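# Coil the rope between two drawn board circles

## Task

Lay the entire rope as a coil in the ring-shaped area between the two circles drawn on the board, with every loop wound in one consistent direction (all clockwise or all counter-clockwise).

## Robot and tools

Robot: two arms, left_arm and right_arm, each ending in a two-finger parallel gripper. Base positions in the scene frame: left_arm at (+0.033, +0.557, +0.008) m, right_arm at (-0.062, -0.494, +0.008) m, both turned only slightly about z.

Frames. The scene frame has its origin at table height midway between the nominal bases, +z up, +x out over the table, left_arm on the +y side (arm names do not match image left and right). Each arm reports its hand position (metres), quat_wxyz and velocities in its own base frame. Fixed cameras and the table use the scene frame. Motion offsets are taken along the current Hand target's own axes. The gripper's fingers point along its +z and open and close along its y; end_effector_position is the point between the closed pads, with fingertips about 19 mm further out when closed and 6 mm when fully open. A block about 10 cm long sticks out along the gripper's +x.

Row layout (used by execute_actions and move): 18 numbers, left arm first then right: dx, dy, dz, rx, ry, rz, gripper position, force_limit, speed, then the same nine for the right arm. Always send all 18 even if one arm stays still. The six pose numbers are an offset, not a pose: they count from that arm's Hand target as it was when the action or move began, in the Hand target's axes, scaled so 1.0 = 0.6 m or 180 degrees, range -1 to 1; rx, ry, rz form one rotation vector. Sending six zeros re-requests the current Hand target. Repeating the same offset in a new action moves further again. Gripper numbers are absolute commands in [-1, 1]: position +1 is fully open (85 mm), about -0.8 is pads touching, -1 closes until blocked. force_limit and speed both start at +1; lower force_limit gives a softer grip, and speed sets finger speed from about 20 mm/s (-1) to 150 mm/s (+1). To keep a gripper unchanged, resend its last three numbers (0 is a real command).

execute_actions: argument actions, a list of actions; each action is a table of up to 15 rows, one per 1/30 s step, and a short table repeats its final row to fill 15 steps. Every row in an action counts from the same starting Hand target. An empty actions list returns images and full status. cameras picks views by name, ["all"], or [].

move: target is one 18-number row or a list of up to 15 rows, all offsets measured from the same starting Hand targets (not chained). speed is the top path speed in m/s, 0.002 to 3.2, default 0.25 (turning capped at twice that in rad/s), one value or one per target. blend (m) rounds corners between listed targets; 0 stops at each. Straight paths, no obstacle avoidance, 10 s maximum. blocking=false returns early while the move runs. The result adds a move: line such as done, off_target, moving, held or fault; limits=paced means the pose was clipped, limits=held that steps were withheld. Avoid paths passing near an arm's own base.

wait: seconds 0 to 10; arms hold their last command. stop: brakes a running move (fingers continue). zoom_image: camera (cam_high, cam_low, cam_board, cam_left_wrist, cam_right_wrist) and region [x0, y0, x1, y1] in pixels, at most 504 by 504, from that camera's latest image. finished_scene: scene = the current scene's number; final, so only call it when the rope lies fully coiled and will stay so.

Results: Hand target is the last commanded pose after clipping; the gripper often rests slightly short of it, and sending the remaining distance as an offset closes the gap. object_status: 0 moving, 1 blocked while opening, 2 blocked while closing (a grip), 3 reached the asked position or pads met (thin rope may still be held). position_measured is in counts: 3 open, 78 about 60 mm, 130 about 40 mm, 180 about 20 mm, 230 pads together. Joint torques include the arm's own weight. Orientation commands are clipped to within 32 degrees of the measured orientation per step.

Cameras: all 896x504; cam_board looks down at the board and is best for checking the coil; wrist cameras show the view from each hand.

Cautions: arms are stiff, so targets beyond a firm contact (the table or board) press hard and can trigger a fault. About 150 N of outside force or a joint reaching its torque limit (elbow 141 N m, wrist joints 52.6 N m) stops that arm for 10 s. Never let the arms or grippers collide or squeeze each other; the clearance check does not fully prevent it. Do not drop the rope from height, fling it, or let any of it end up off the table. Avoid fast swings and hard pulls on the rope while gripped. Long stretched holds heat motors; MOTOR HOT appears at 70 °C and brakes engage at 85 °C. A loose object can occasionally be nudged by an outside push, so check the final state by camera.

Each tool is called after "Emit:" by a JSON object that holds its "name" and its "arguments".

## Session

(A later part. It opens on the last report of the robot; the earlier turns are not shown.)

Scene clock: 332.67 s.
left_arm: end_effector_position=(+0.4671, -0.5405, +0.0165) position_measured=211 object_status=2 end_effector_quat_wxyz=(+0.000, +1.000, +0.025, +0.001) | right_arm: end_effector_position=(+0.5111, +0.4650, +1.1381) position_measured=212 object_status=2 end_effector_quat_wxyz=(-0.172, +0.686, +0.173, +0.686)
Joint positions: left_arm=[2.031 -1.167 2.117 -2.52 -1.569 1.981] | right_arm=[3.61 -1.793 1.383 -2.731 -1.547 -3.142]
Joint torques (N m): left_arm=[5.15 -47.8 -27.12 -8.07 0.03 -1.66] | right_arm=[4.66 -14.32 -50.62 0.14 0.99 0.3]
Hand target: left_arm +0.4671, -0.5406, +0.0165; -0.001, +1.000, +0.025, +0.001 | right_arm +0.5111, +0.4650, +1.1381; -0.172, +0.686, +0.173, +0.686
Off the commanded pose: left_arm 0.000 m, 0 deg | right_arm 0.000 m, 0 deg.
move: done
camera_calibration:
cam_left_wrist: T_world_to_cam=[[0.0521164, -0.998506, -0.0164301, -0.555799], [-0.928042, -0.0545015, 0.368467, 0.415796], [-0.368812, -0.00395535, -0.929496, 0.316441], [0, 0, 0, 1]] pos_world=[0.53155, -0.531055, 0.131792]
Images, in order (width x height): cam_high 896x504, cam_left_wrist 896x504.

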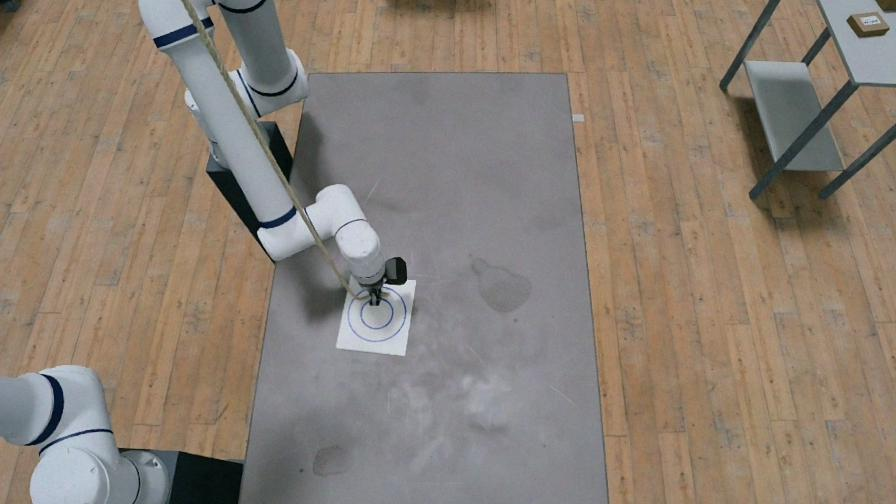

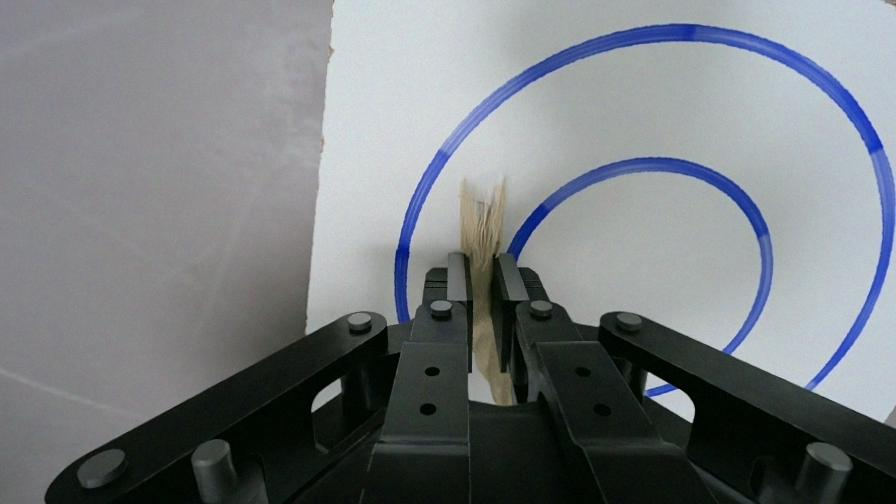

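Emit:
{"name": "move", "arguments": {"target": [[0,0,0,0,0,0,-1,-1,-1,-0.02,0,0,0,0,0,-1,-1,-1],[0,0,0,0,0,0,-1,-1,-1,-0.0445,0.0314,-0.0104,0,0,0,-1,-1,-1]], "speed": 0.045, "blend": 0.006, "cameras": ["cam_high","cam_board"]}}

Emit:
{"name": "zoom_image", "arguments": {"camera": "cam_high", "region": [310, 240, 430, 360]}}

Emit:
{"name": "zoom_image", "arguments": {"camera": "cam_board", "region": [320, 150, 570, 330]}}

Scene clock: 347.23 s.
left_arm: end_effector_position=(+0.4671, -0.5406, +0.0165) position_measured=211 object_status=2 end_effector_quat_wxyz=(-0.001, +1.000, +0.025, +0.001) | right_arm: end_effector_position=(+0.5145, +0.4455, +1.1115) position_measured=212 object_status=2 end_effector_quat_wxyz=(-0.172, +0.686, +0.173, +0.686)
Joint positions: left_arm=[2.031 -1.167 2.117 -2.52 -1.569 1.981] | right_arm=[3.56 -1.831 1.461 -2.771 -1.497 -3.142]
Joint torques (N m): left_arm=[-7.72 -57.64 -27.37 -5.43 1.01 -0.94] | right_arm=[-3.02 -62.71 -32.48 -5.79 3.47 -0.15]
Hand target: left_arm +0.4671, -0.5406, +0.0165; -0.001, +1.000, +0.025, +0.001 | right_arm +0.5145, +0.4454, +1.1114; -0.172, +0.686, +0.173, +0.686
Off the commanded pose: left_arm 0.000 m, 0 deg | right_arm 0.000 m, 0 deg.
move: done
Images, in order (width x height): cam_high 896x504, cam_board 896x504.

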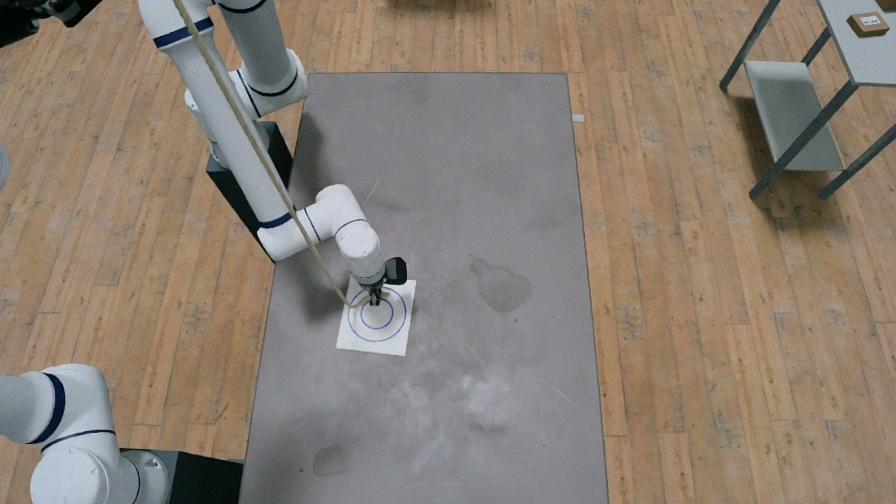

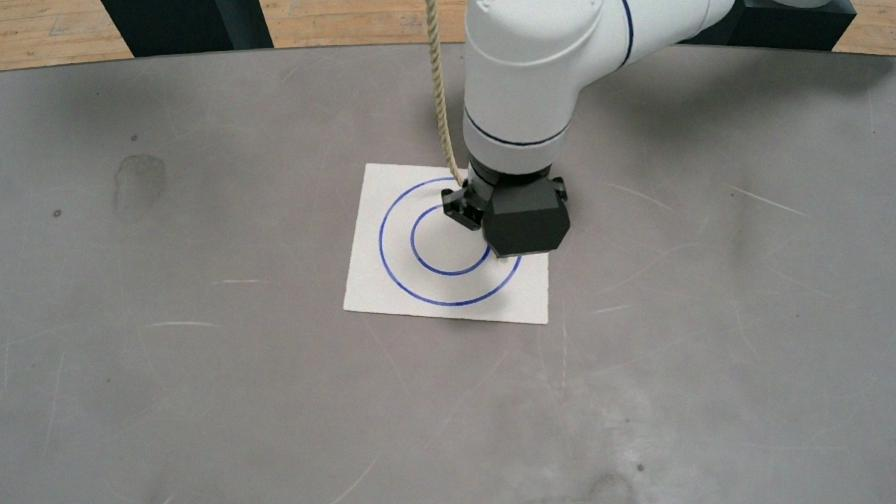

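Scaled by 4.200.

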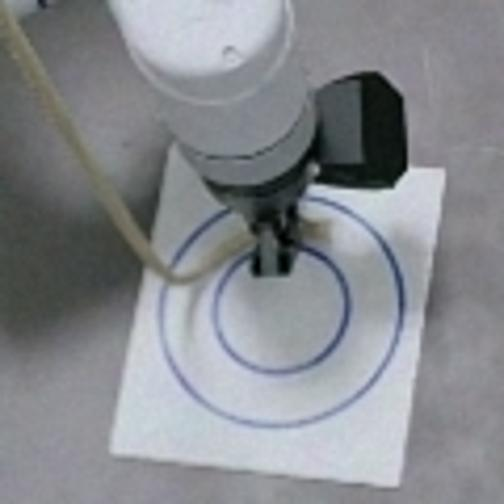

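Scaled by 2.016.

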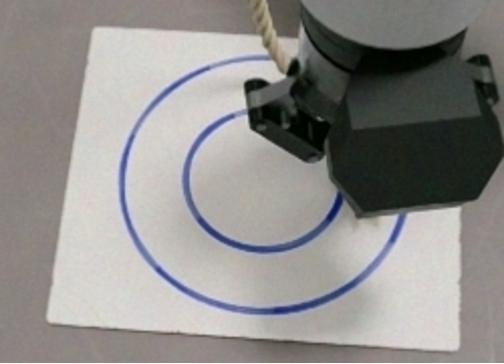

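Emit:
{"name": "move", "arguments": {"target": [[0,0,0,0,0,0,-1,-1,-1,0.01,0,0,0,0,0,-1,-1,-1],[0,0,0,0,0,0,-1,-1,-1,-0.0143,0.03,-0.004,0,0,0,-1,-1,-1],[0,0,0,0,0,0,-1,-1,-1,-0.0388,0.0603,0.0001,0,0,0,-1,-1,-1]], "speed": 0.045, "blend": 0.003, "cameras": ["cam_high","cam_board"]}}

Emit:
{"name": "zoom_image", "arguments": {"camera": "cam_high", "region": [310, 240, 430, 360]}}

Emit:
{"name": "zoom_image", "arguments": {"camera": "cam_board", "region": [320, 150, 570, 330]}}

Scene clock: 368.17 s.
left_arm: end_effector_position=(+0.4671, -0.5406, +0.0165) position_measured=211 object_status=2 end_effector_quat_wxyz=(-0.001, +1.000, +0.025, +0.001) | right_arm: end_effector_position=(+0.5316, +0.4136, +1.0882) position_measured=212 object_status=2 end_effector_quat_wxyz=(-0.172, +0.686, +0.173, +0.686)
Joint positions: left_arm=[2.031 -1.167 2.117 -2.52 -1.569 1.981] | right_arm=[3.462 -1.864 1.527 -2.804 -1.399 -3.143]
Joint torques (N m): left_arm=[-7.08 -65.6 -27.55 -2.1 1.03 -0.82] | right_arm=[-8.73 -58.77 -31.94 -5.41 3.79 -0.73]
Hand target: left_arm +0.4671, -0.5406, +0.0165; -0.001, +1.000, +0.025, +0.001 | right_arm +0.5317, +0.4136, +1.0882; -0.172, +0.686, +0.173, +0.686
Off the commanded pose: left_arm 0.000 m, 0 deg | right_arm 0.000 m, 0 deg.
move: done
Images, in order (width x height): cam_high 896x504, cam_board 896x504.

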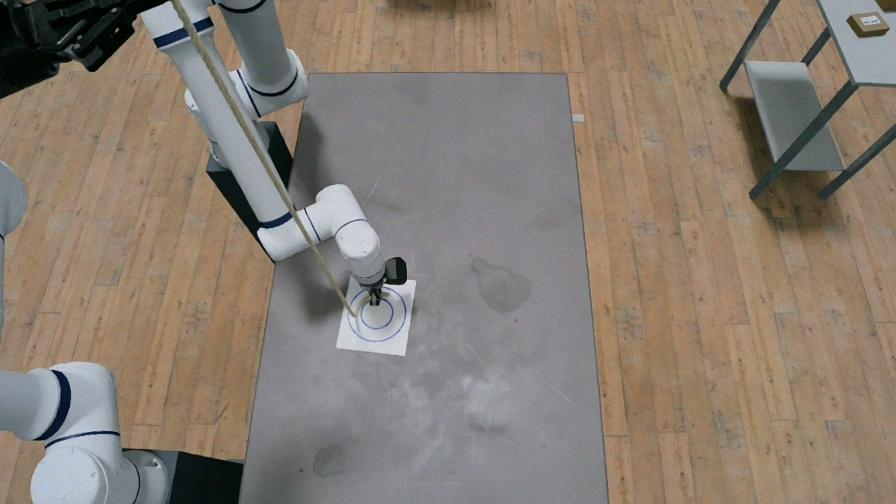

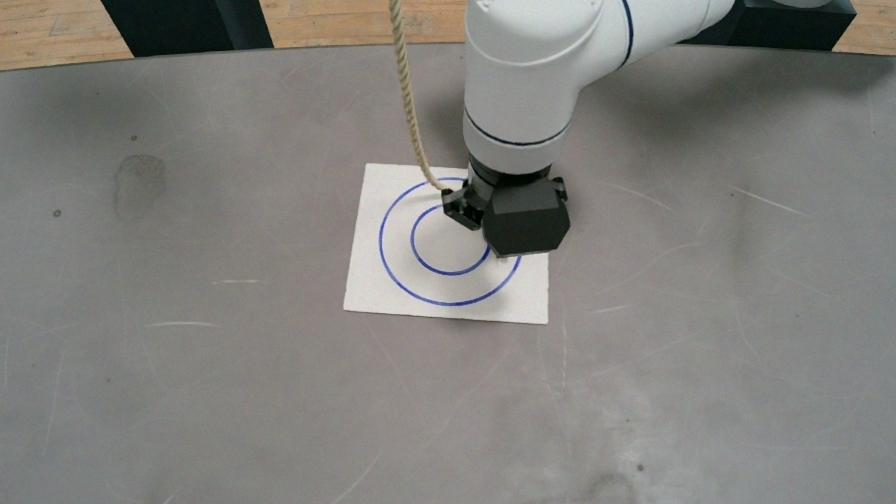

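Scaled by 4.200.

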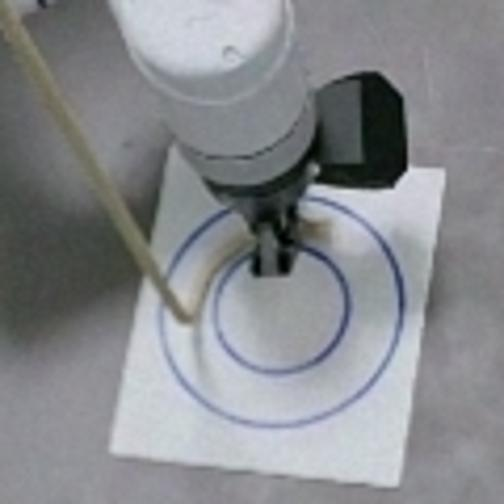

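Scaled by 2.016.

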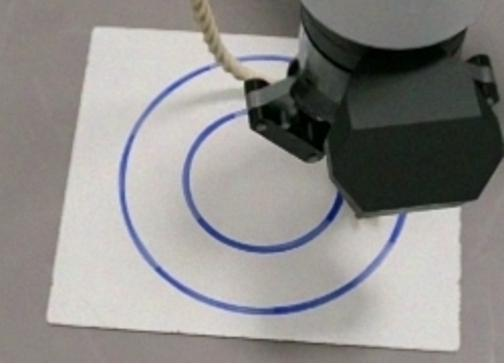

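Emit:
{"name": "move", "arguments": {"target": [[0,0,0,0,0,0,-1,-1,-1,-0.0247,0.0276,0.0083,0,0,0,-1,-1,-1],[0,0,0,0,0,0,-1,-1,-1,-0.049,0.0526,0.0267,0,0,0,-1,-1,-1],[0,0,0,0,0,0,-1,-1,-1,-0.0735,0.072,0.0509,0,0,0,-1,-1,-1]], "speed": 0.045, "blend": 0.006, "cameras": ["cam_high","cam_board"]}}

Emit:
{"name": "zoom_image", "arguments": {"camera": "cam_high", "region": [310, 240, 430, 360]}}

Emit:
{"name": "zoom_image", "arguments": {"camera": "cam_board", "region": [320, 150, 570, 330]}}

Scene clock: 393.00 s.
left_arm: end_effector_position=(+0.4671, -0.5406, +0.0165) position_measured=211 object_status=2 end_effector_quat_wxyz=(-0.001, +1.000, +0.025, +0.001) | right_arm: end_effector_position=(+0.5789, +0.3899, +1.0442) position_measured=212 object_status=2 end_effector_quat_wxyz=(-0.172, +0.686, +0.173, +0.686)
Joint positions: left_arm=[2.031 -1.167 2.117 -2.52 -1.569 1.981] | right_arm=[3.367 -1.85 1.599 -2.889 -1.303 -3.143]
Joint torques (N m): left_arm=[-7.69 -63.96 -27.02 -2.15 1.03 -0.68] | right_arm=[-4.59 -12.62 -33.88 -5.48 3.68 -0.46]
Hand target: left_arm +0.4671, -0.5406, +0.0165; -0.001, +1.000, +0.025, +0.001 | right_arm +0.5790, +0.3899, +1.0441; -0.172, +0.686, +0.173, +0.686
Off the commanded pose: left_arm 0.000 m, 0 deg | right_arm 0.000 m, 0 deg.
move: done
Images, in order (width x height): cam_high 896x504, cam_board 896x504.

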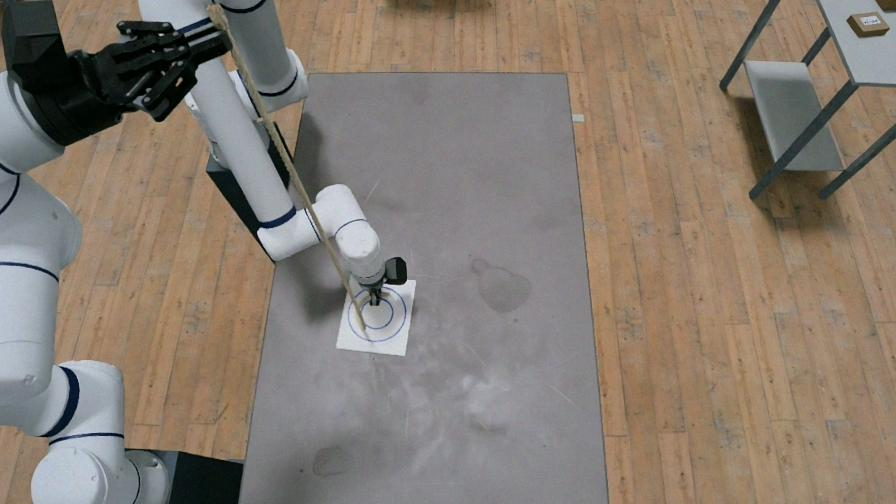

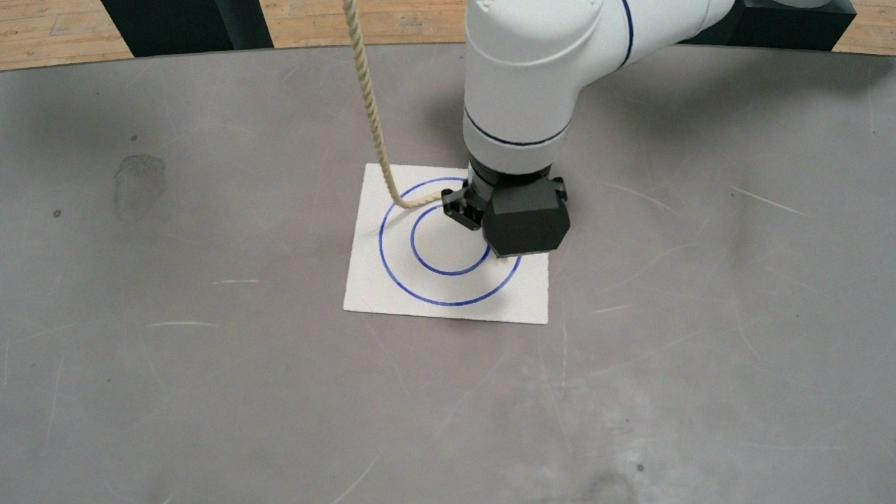

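Scaled by 4.200.

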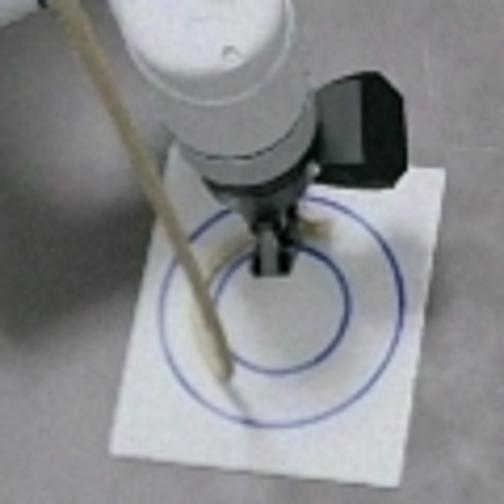

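Scaled by 2.016.

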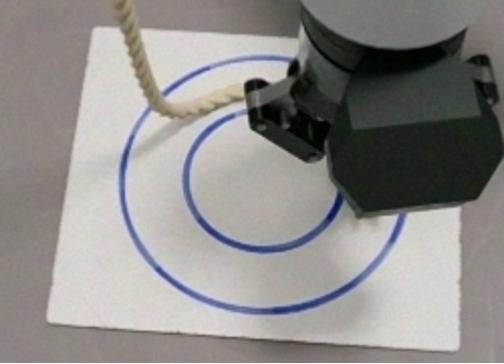

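Emit:
{"name": "move", "arguments": {"target": [[0,0,0,0,0,0,-1,-1,-1,-0.0245,0.0104,0.0312,0,0,0,-1,-1,-1],[0,0,0,0,0,0,-1,-1,-1,-0.0488,0.0145,0.0613,0,0,0,-1,-1,-1],[0,0,0,0,0,0,-1,-1,-1,-0.0733,0.0108,0.0913,0,0,0,-1,-1,-1]], "speed": 0.045, "blend": 0.006, "cameras": ["cam_high","cam_board","cam_left_wrist"]}}

Emit:
{"name": "zoom_image", "arguments": {"camera": "cam_high", "region": [310, 240, 430, 360]}}

Emit:
{"name": "zoom_image", "arguments": {"camera": "cam_board", "region": [320, 150, 570, 330]}}

Scene clock: 416.83 s.
left_arm: end_effector_position=(+0.4671, -0.5406, +0.0165) position_measured=211 object_status=2 end_effector_quat_wxyz=(-0.001, +1.000, +0.025, +0.001) | right_arm: end_effector_position=(+0.6302, +0.4100, +1.0002) position_measured=212 object_status=2 end_effector_quat_wxyz=(-0.172, +0.686, +0.173, +0.686)
Joint positions: left_arm=[2.031 -1.167 2.117 -2.52 -1.569 1.981] | right_arm=[3.385 -1.772 1.62 -2.988 -1.322 -3.143]
Joint torques (N m): left_arm=[-7.29 -63.98 -26.74 -2.18 0.99 -0.64] | right_arm=[9.49 -27.79 -33.43 -5.51 -1.82 -0.46]
Hand target: left_arm +0.4671, -0.5406, +0.0165; -0.001, +1.000, +0.025, +0.001 | right_arm +0.6303, +0.4100, +1.0001; -0.172, +0.686, +0.173, +0.686
Off the commanded pose: left_arm 0.000 m, 0 deg | right_arm 0.000 m, 0 deg.
move: done
camera_calibration:
cam_left_wrist: T_world_to_cam=[[0.0523057, -0.998495, -0.0164947, -0.555885], [-0.928079, -0.0547019, 0.368345, 0.415726], [-0.368693, -0.0039582, -0.929543, 0.316383], [0, 0, 0, 1]] pos_world=[0.531551, -0.531055, 0.131792]
Images, in order (width x height): cam_high 896x504, cam_board 896x504, cam_left_wrist 896x504.

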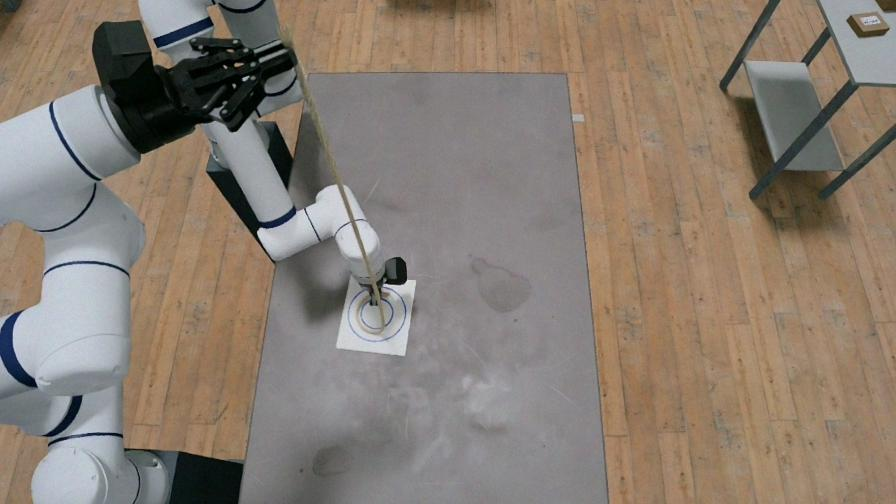

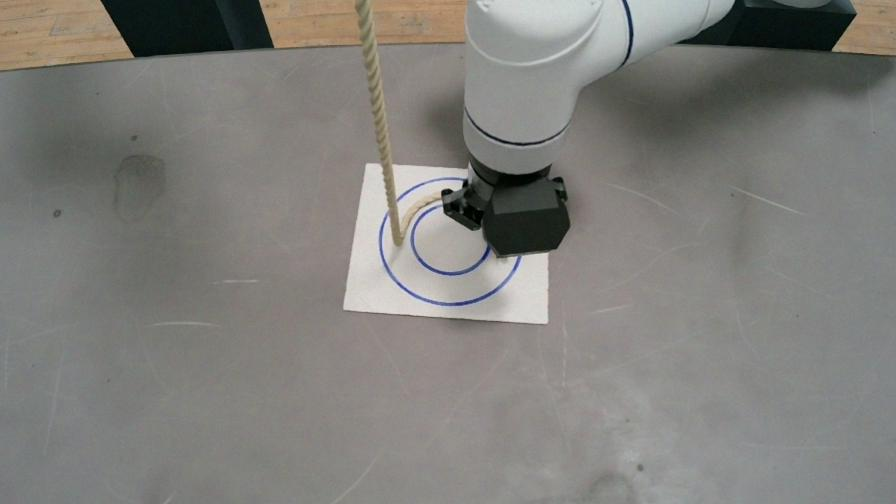

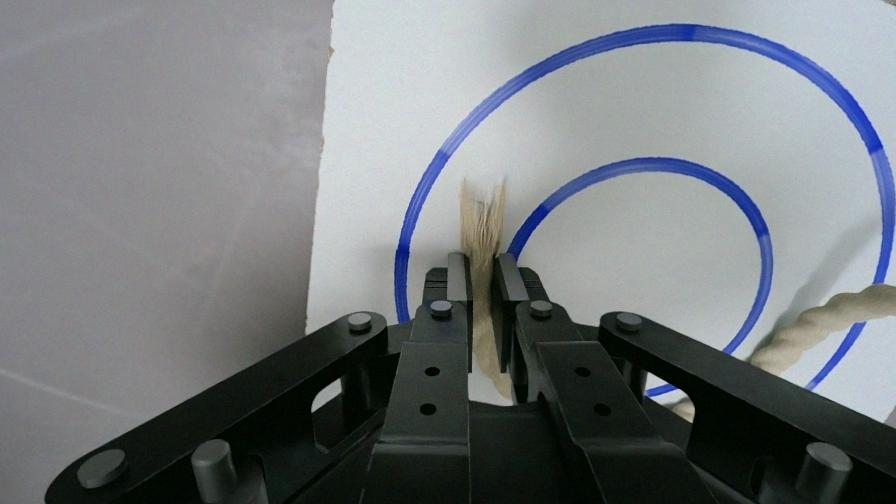

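Scaled by 4.200.

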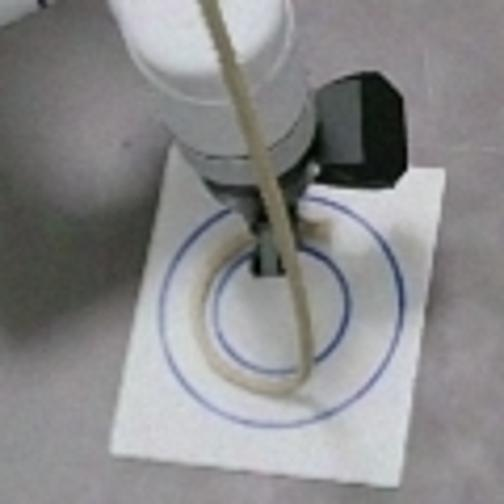

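Scaled by 2.016.

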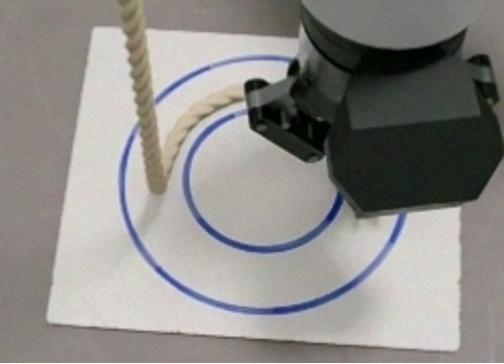

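Emit:
{"name": "move", "arguments": {"target": [[0,0,0,0,0,0,-0.376,-1,-1,0,0,0,0,0,0,-1,-1,-1],[0,0,-0.05,0,0,0,-0.376,-1,-1,0,0,0,0,0,0,-1,-1,-1],[0,0,-0.2,0,0,0,-0.376,-1,-1,0,0,0,0,0,0,-1,-1,-1]], "speed": [0.04,0.04,0.15], "cameras": ["cam_high","cam_board","cam_left_wrist"]}}

Emit:
{"name": "zoom_image", "arguments": {"camera": "cam_high", "region": [310, 240, 430, 360]}}

Emit:
{"name": "zoom_image", "arguments": {"camera": "cam_board", "region": [320, 150, 570, 330]}}

Scene clock: 441.33 s.
left_arm: end_effector_position=(+0.4669, -0.5407, +0.1364) position_measured=176 object_status=3 end_effector_quat_wxyz=(-0.001, +1.000, +0.025, +0.001) | right_arm: end_effector_position=(+0.6303, +0.4100, +1.0001) position_measured=212 object_status=2 end_effector_quat_wxyz=(-0.172, +0.686, +0.173, +0.686)
Joint positions: left_arm=[2.031 -1.333 2.054 -2.291 -1.569 1.98] | right_arm=[3.385 -1.772 1.62 -2.989 -1.322 -3.143]
Joint torques (N m): left_arm=[-9.58 -70.3 -45.74 -1.6 0.67 -0.95] | right_arm=[10.29 -24.11 -34.44 -5.31 -2.29 2.71]
Hand target: left_arm +0.4669, -0.5407, +0.1365; -0.001, +1.000, +0.025, +0.001 | right_arm +0.6303, +0.4100, +1.0001; -0.172, +0.686, +0.173, +0.686
Off the commanded pose: left_arm 0.000 m, 0 deg | right_arm 0.000 m, 0 deg.
move: done
camera_calibration:
cam_left_wrist: T_world_to_cam=[[0.0523057, -0.998495, -0.0164947, -0.553996], [-0.928079, -0.0547019, 0.368345, 0.37137], [-0.368693, -0.0039582, -0.929543, 0.427761], [0, 0, 0, 1]] pos_world=[0.531351, -0.531155, 0.251692]
Images, in order (width x height): cam_high 896x504, cam_board 896x504, cam_left_wrist 896x504.

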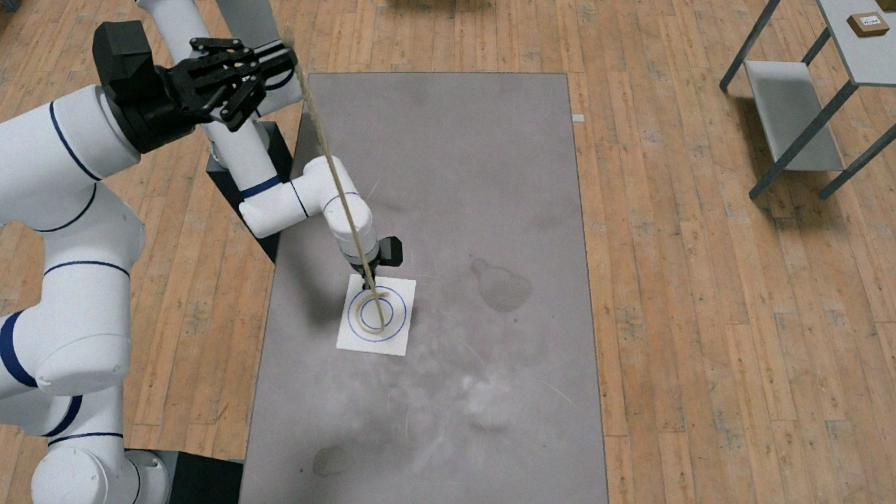

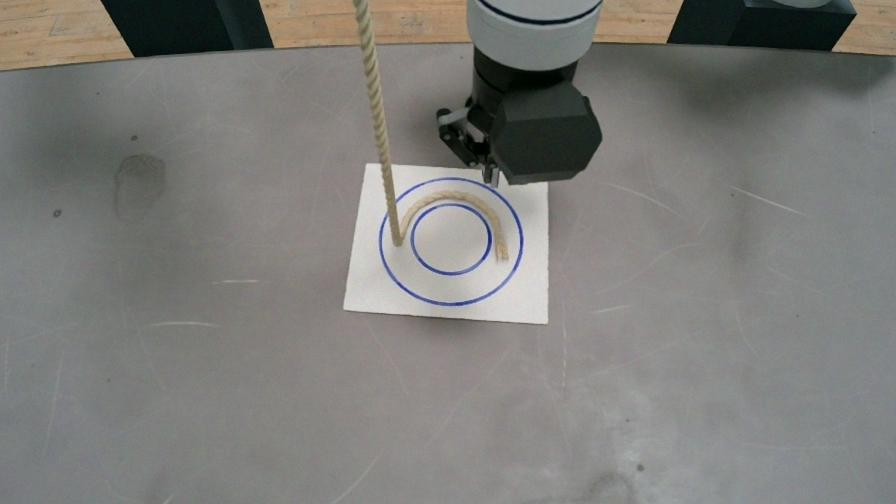

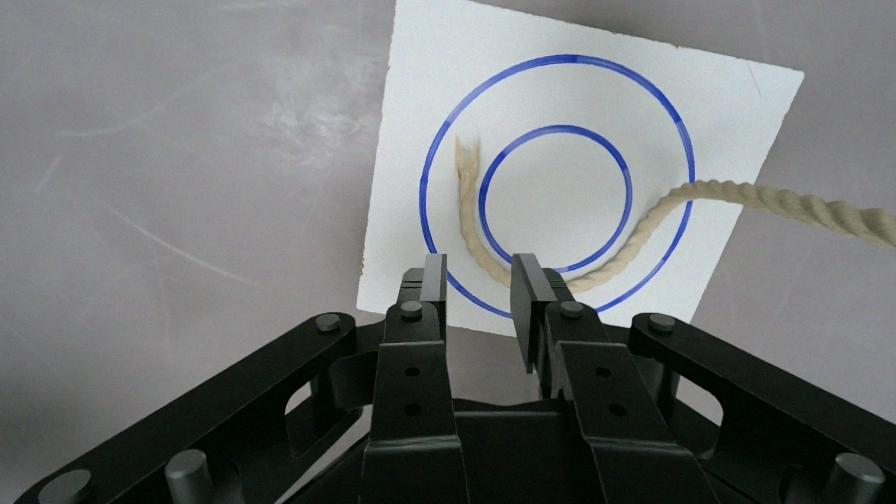

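Scaled by 4.200.

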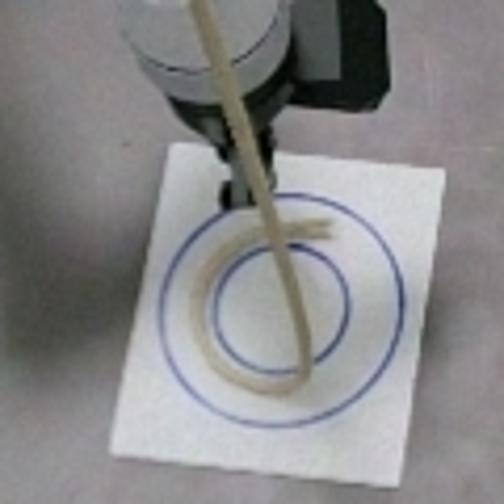

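Scaled by 2.016.

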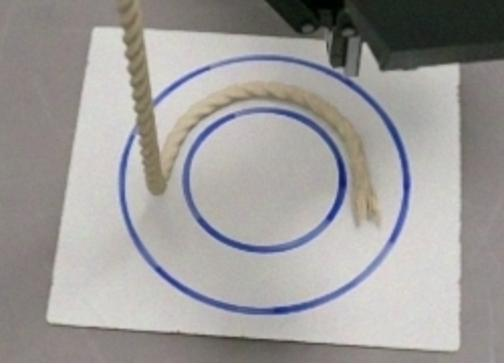

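Emit:
{"name": "move", "arguments": {"target": [[0.0478,-0.071,0.1275,0,0,0,-0.8,-1,-1,0,0,0,0,0,0,-1,-1,-1],[0.0478,-0.071,0.1975,0,0,0,-0.8,-1,-1,0,0,0,0,0,0,-1,-1,-1],[0.0433,-0.0278,0.1975,0,0,0,-0.8,-1,-1,0,0,0,0,0,0,-1,-1,-1],[0.0478,-0.071,0.1975,0,0,0,-0.8,-1,-1,0,0,0,0,0,0,-1,-1,-1],[0.0478,-0.12,0.0275,0,0,0,-0.8,-1,-1,0,0,0,0,0,0,-1,-1,-1]], "speed": [0.15,0.06,0.02,0.06,0.15], "cameras": ["cam_high","cam_board","cam_left_wrist"]}}

Emit:
{"name": "zoom_image", "arguments": {"camera": "cam_board", "region": [320, 150, 570, 330]}}

Scene clock: 497.70 s.
left_arm: end_effector_position=(+0.4919, -0.4673, +0.1201) position_measured=229 object_status=3 end_effector_quat_wxyz=(-0.001, +1.000, +0.025, +0.001) | right_arm: end_effector_position=(+0.6303, +0.4100, +1.0001) position_measured=212 object_status=2 end_effector_quat_wxyz=(-0.172, +0.686, +0.173, +0.686)
Joint positions: left_arm=[2.116 -1.364 2.133 -2.34 -1.569 2.065] | right_arm=[3.385 -1.772 1.62 -2.989 -1.322 -3.143]
Joint torques (N m): left_arm=[8.65 -62.3 -45.09 -1.67 0.38 2.03] | right_arm=[6.53 -24.77 -33.58 -5.04 -1.83 2.09]
Hand target: left_arm +0.4919, -0.4673, +0.1202; -0.001, +1.000, +0.025, +0.001 | right_arm +0.6303, +0.4100, +1.0001; -0.172, +0.686, +0.173, +0.686
Off the commanded pose: left_arm 0.000 m, 0 deg | right_arm 0.000 m, 0 deg.
move: done
camera_calibration:
cam_left_wrist: T_world_to_cam=[[0.0523057, -0.998495, -0.0164947, -0.482283], [-0.928079, -0.0547019, 0.368345, 0.404592], [-0.368693, -0.0039582, -0.929543, 0.422118], [0, 0, 0, 1]] pos_world=[0.556351, -0.457755, 0.235392]
Images, in order (width x height): cam_high 896x504, cam_board 896x504, cam_left_wrist 896x504.

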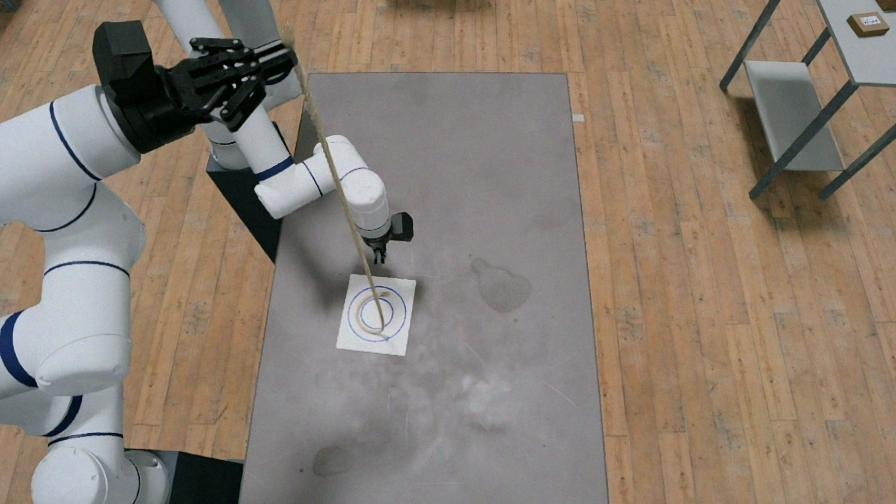

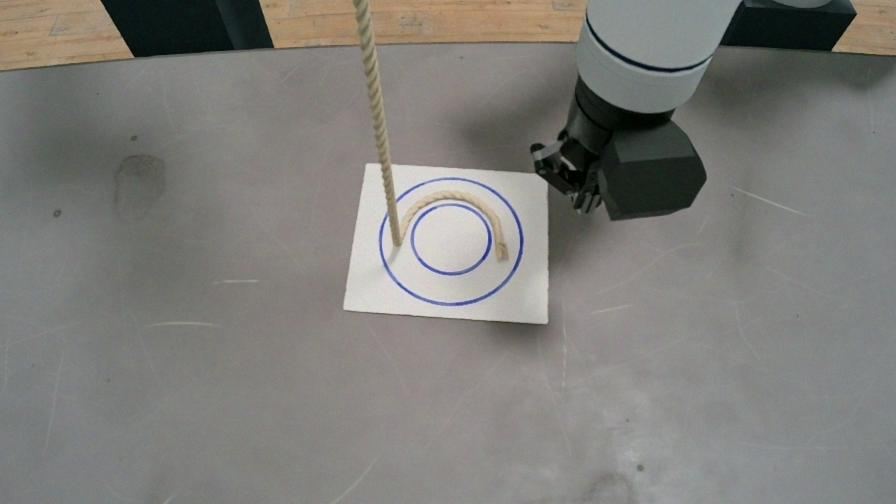

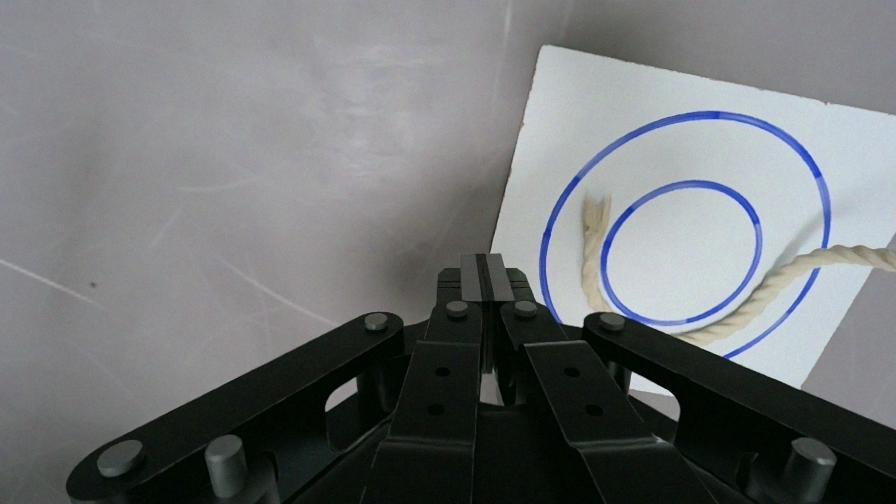

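Scaled by 2.016.

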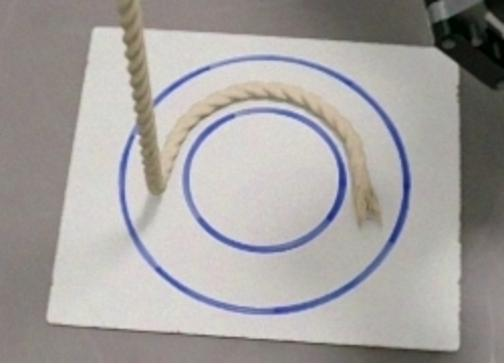

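Emit:
{"name": "move", "arguments": {"target": [[-0.0158,-0.149,-0.0722,0,0,0,-0.8,-1,-1,-0.0243,-0.01,0.0277,0,0,0,-1,-1,-1],[-0.0316,-0.2987,-0.1444,0,0,0,-0.8,-1,-1,-0.0488,-0.0281,0.0522,0,0,0,-1,-1,-1],[-0.0474,-0.448,-0.2167,0,0,0,-0.8,-1,-1,-0.0733,-0.0519,0.0713,0,0,0,-1,-1,-1]], "speed": 0.2, "blend": 0.006, "cameras": ["cam_high","cam_board"]}}

Emit:
{"name": "zoom_image", "arguments": {"camera": "cam_board", "region": [320, 150, 570, 330]}}

Emit:
{"name": "zoom_image", "arguments": {"camera": "cam_high", "region": [310, 240, 430, 360]}}

Scene clock: 534.30 s.
left_arm: end_effector_position=(+0.4496, -0.2005, +0.2503) position_measured=229 object_status=3 end_effector_quat_wxyz=(-0.001, +1.000, +0.025, +0.001) | right_arm: end_effector_position=(+0.6533, +0.4576, +0.9561) position_measured=212 object_status=2 end_effector_quat_wxyz=(-0.172, +0.686, +0.173, +0.686)
Joint positions: left_arm=[2.352 -1.85 2.315 -2.037 -1.569 2.301] | right_arm=[3.469 -1.698 1.636 -3.079 -1.406 -3.142]
Joint torques (N m): left_arm=[9.3 -30.12 -39.98 -1.44 -1.6 2.38] | right_arm=[10.51 -34.36 -33.39 -5.64 -2.11 3.04]
Hand target: left_arm +0.4496, -0.2004, +0.2504; -0.001, +1.000, +0.025, +0.001 | right_arm +0.6533, +0.4577, +0.9560; -0.172, +0.686, +0.173, +0.686
Off the commanded pose: left_arm 0.000 m, 0 deg | right_arm 0.000 m, 0 deg.
move: done
Images, in order (width x height): cam_high 896x504, cam_board 896x504.

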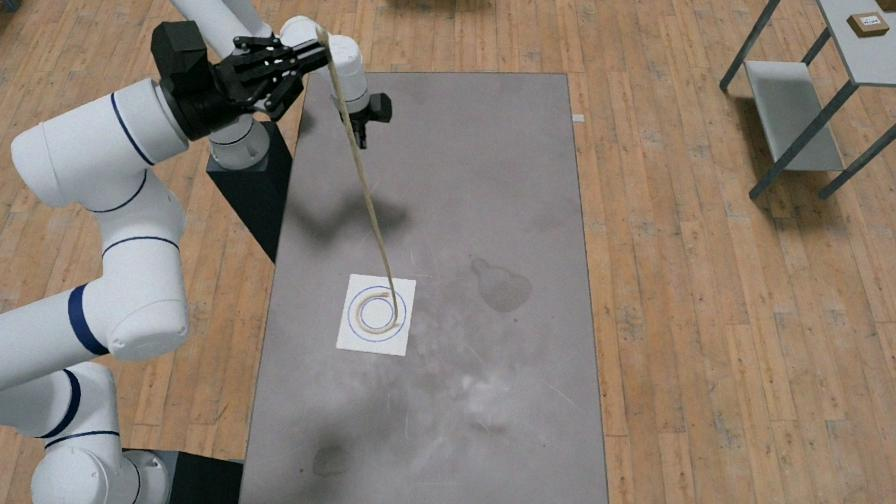

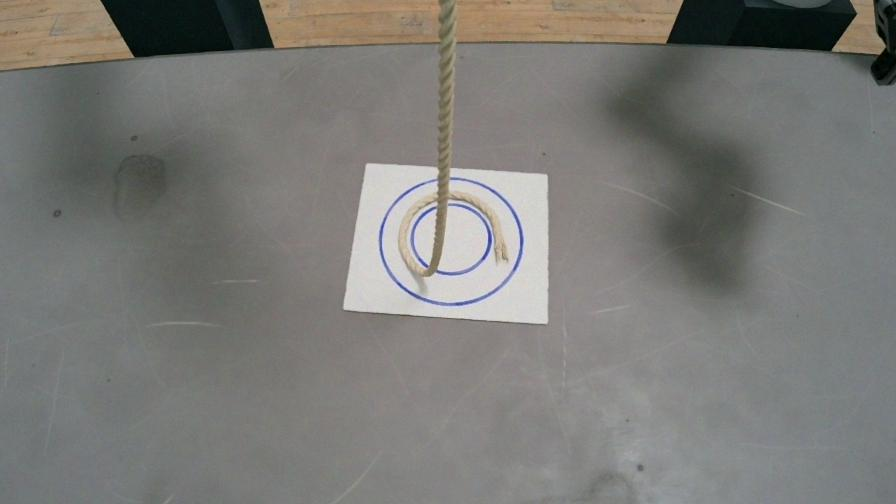

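Scaled by 2.016.

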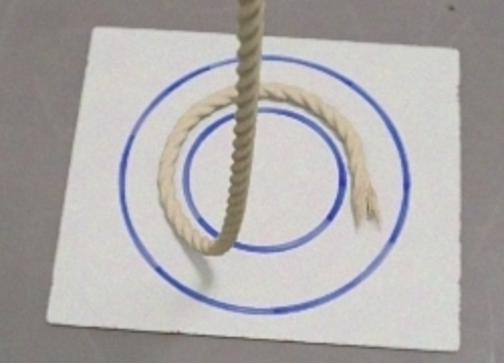

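Scaled by 4.200.

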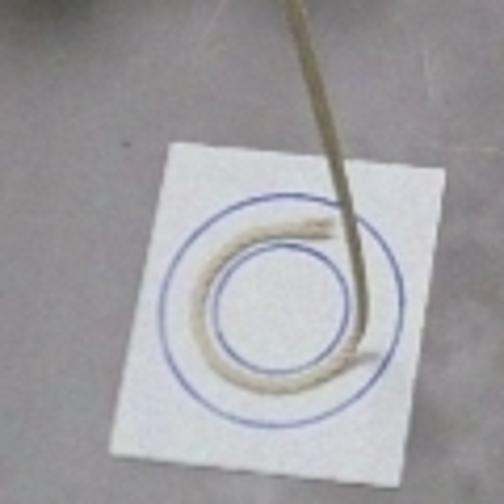

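Emit:
{"name": "move", "arguments": {"target": [[0,0,0,0,0,0,-0.8,-1,-1,-0.0242,-0.0273,0.0126,0,0,0,-1,-1,-1],[0,0,0,0,0,0,-0.8,-1,-1,-0.0488,-0.0483,0.0273,0,0,0,-1,-1,-1],[0,0,0,0,0,0,-0.8,-1,-1,-0.0747,-0.08,0.0297,0,0,0,-1,-1,-1],[0,0,0,0,0,0,-0.8,-1,-1,-0.1015,-0.1122,0.0241,0,0,0,-1,-1,-1]], "speed": 0.045, "blend": 0.006, "cameras": ["cam_high","cam_board"]}}

Emit:
{"name": "zoom_image", "arguments": {"camera": "cam_board", "region": [320, 150, 570, 330]}}

Emit:
{"name": "zoom_image", "arguments": {"camera": "cam_high", "region": [310, 240, 430, 360]}}

Scene clock: 564.60 s.
left_arm: end_effector_position=(+0.4496, -0.2004, +0.2504) position_measured=229 object_status=3 end_effector_quat_wxyz=(-0.001, +1.000, +0.025, +0.001) | right_arm: end_effector_position=(+0.6343, +0.5237, +0.8952) position_measured=212 object_status=2 end_effector_quat_wxyz=(-0.172, +0.686, +0.173, +0.686)
Joint positions: left_arm=[2.352 -1.85 2.315 -2.037 -1.569 2.301] | right_arm=[3.604 -1.647 1.697 -3.192 -1.54 -3.142]
Joint torques (N m): left_arm=[8.13 -32.54 -40.58 -1.69 -1.65 2.16] | right_arm=[9.34 -42.47 -34.73 -5.77 -1.7 3.57]
Hand target: left_arm +0.4496, -0.2004, +0.2504; -0.001, +1.000, +0.025, +0.001 | right_arm +0.6342, +0.5238, +0.8951; -0.172, +0.686, +0.173, +0.686
Off the commanded pose: left_arm 0.000 m, 0 deg | right_arm 0.000 m, 0 deg.
move: done
Images, in order (width x height): cam_high 896x504, cam_board 896x504.

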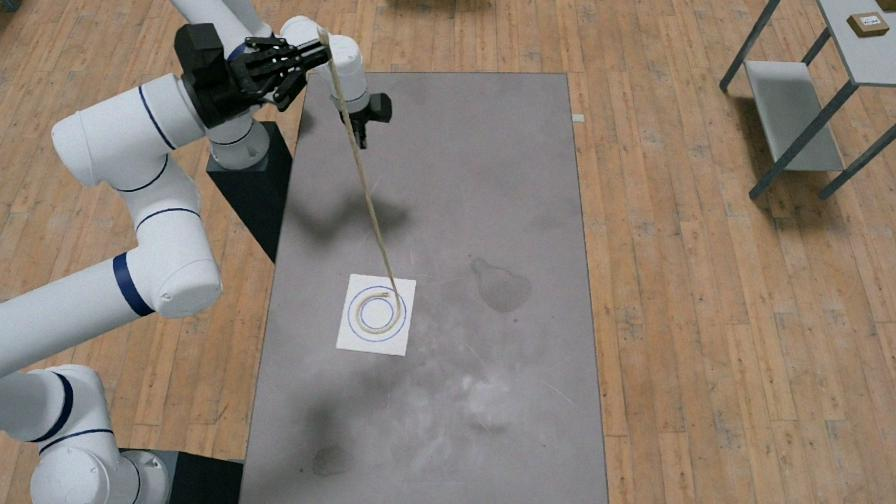

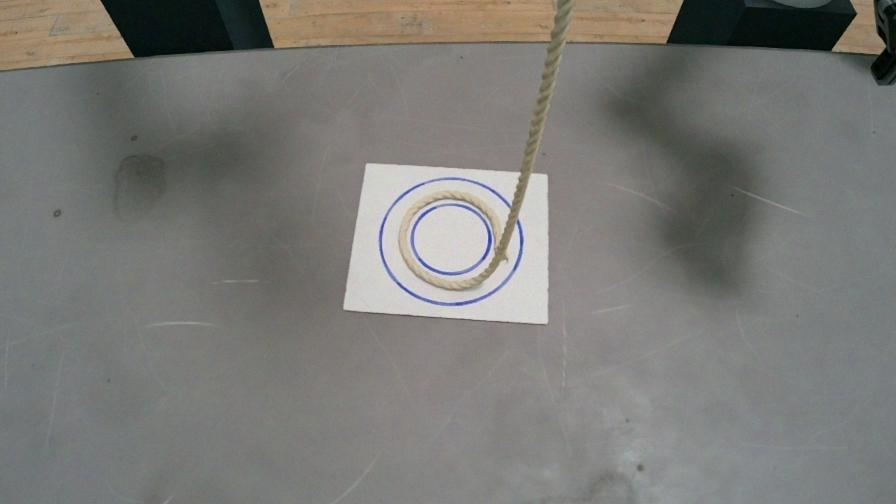

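Scaled by 2.016.

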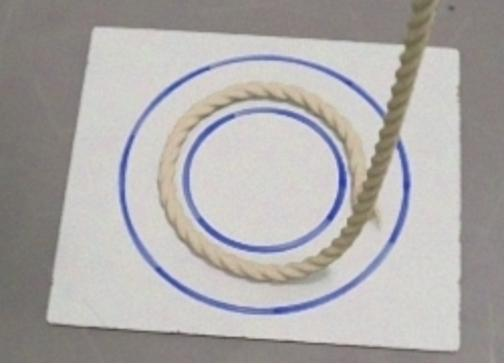

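Scaled by 4.200.

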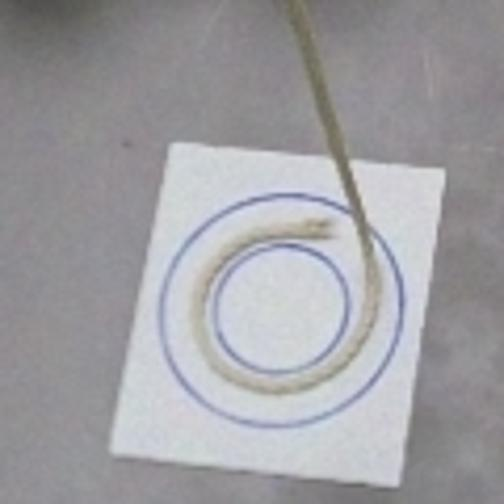

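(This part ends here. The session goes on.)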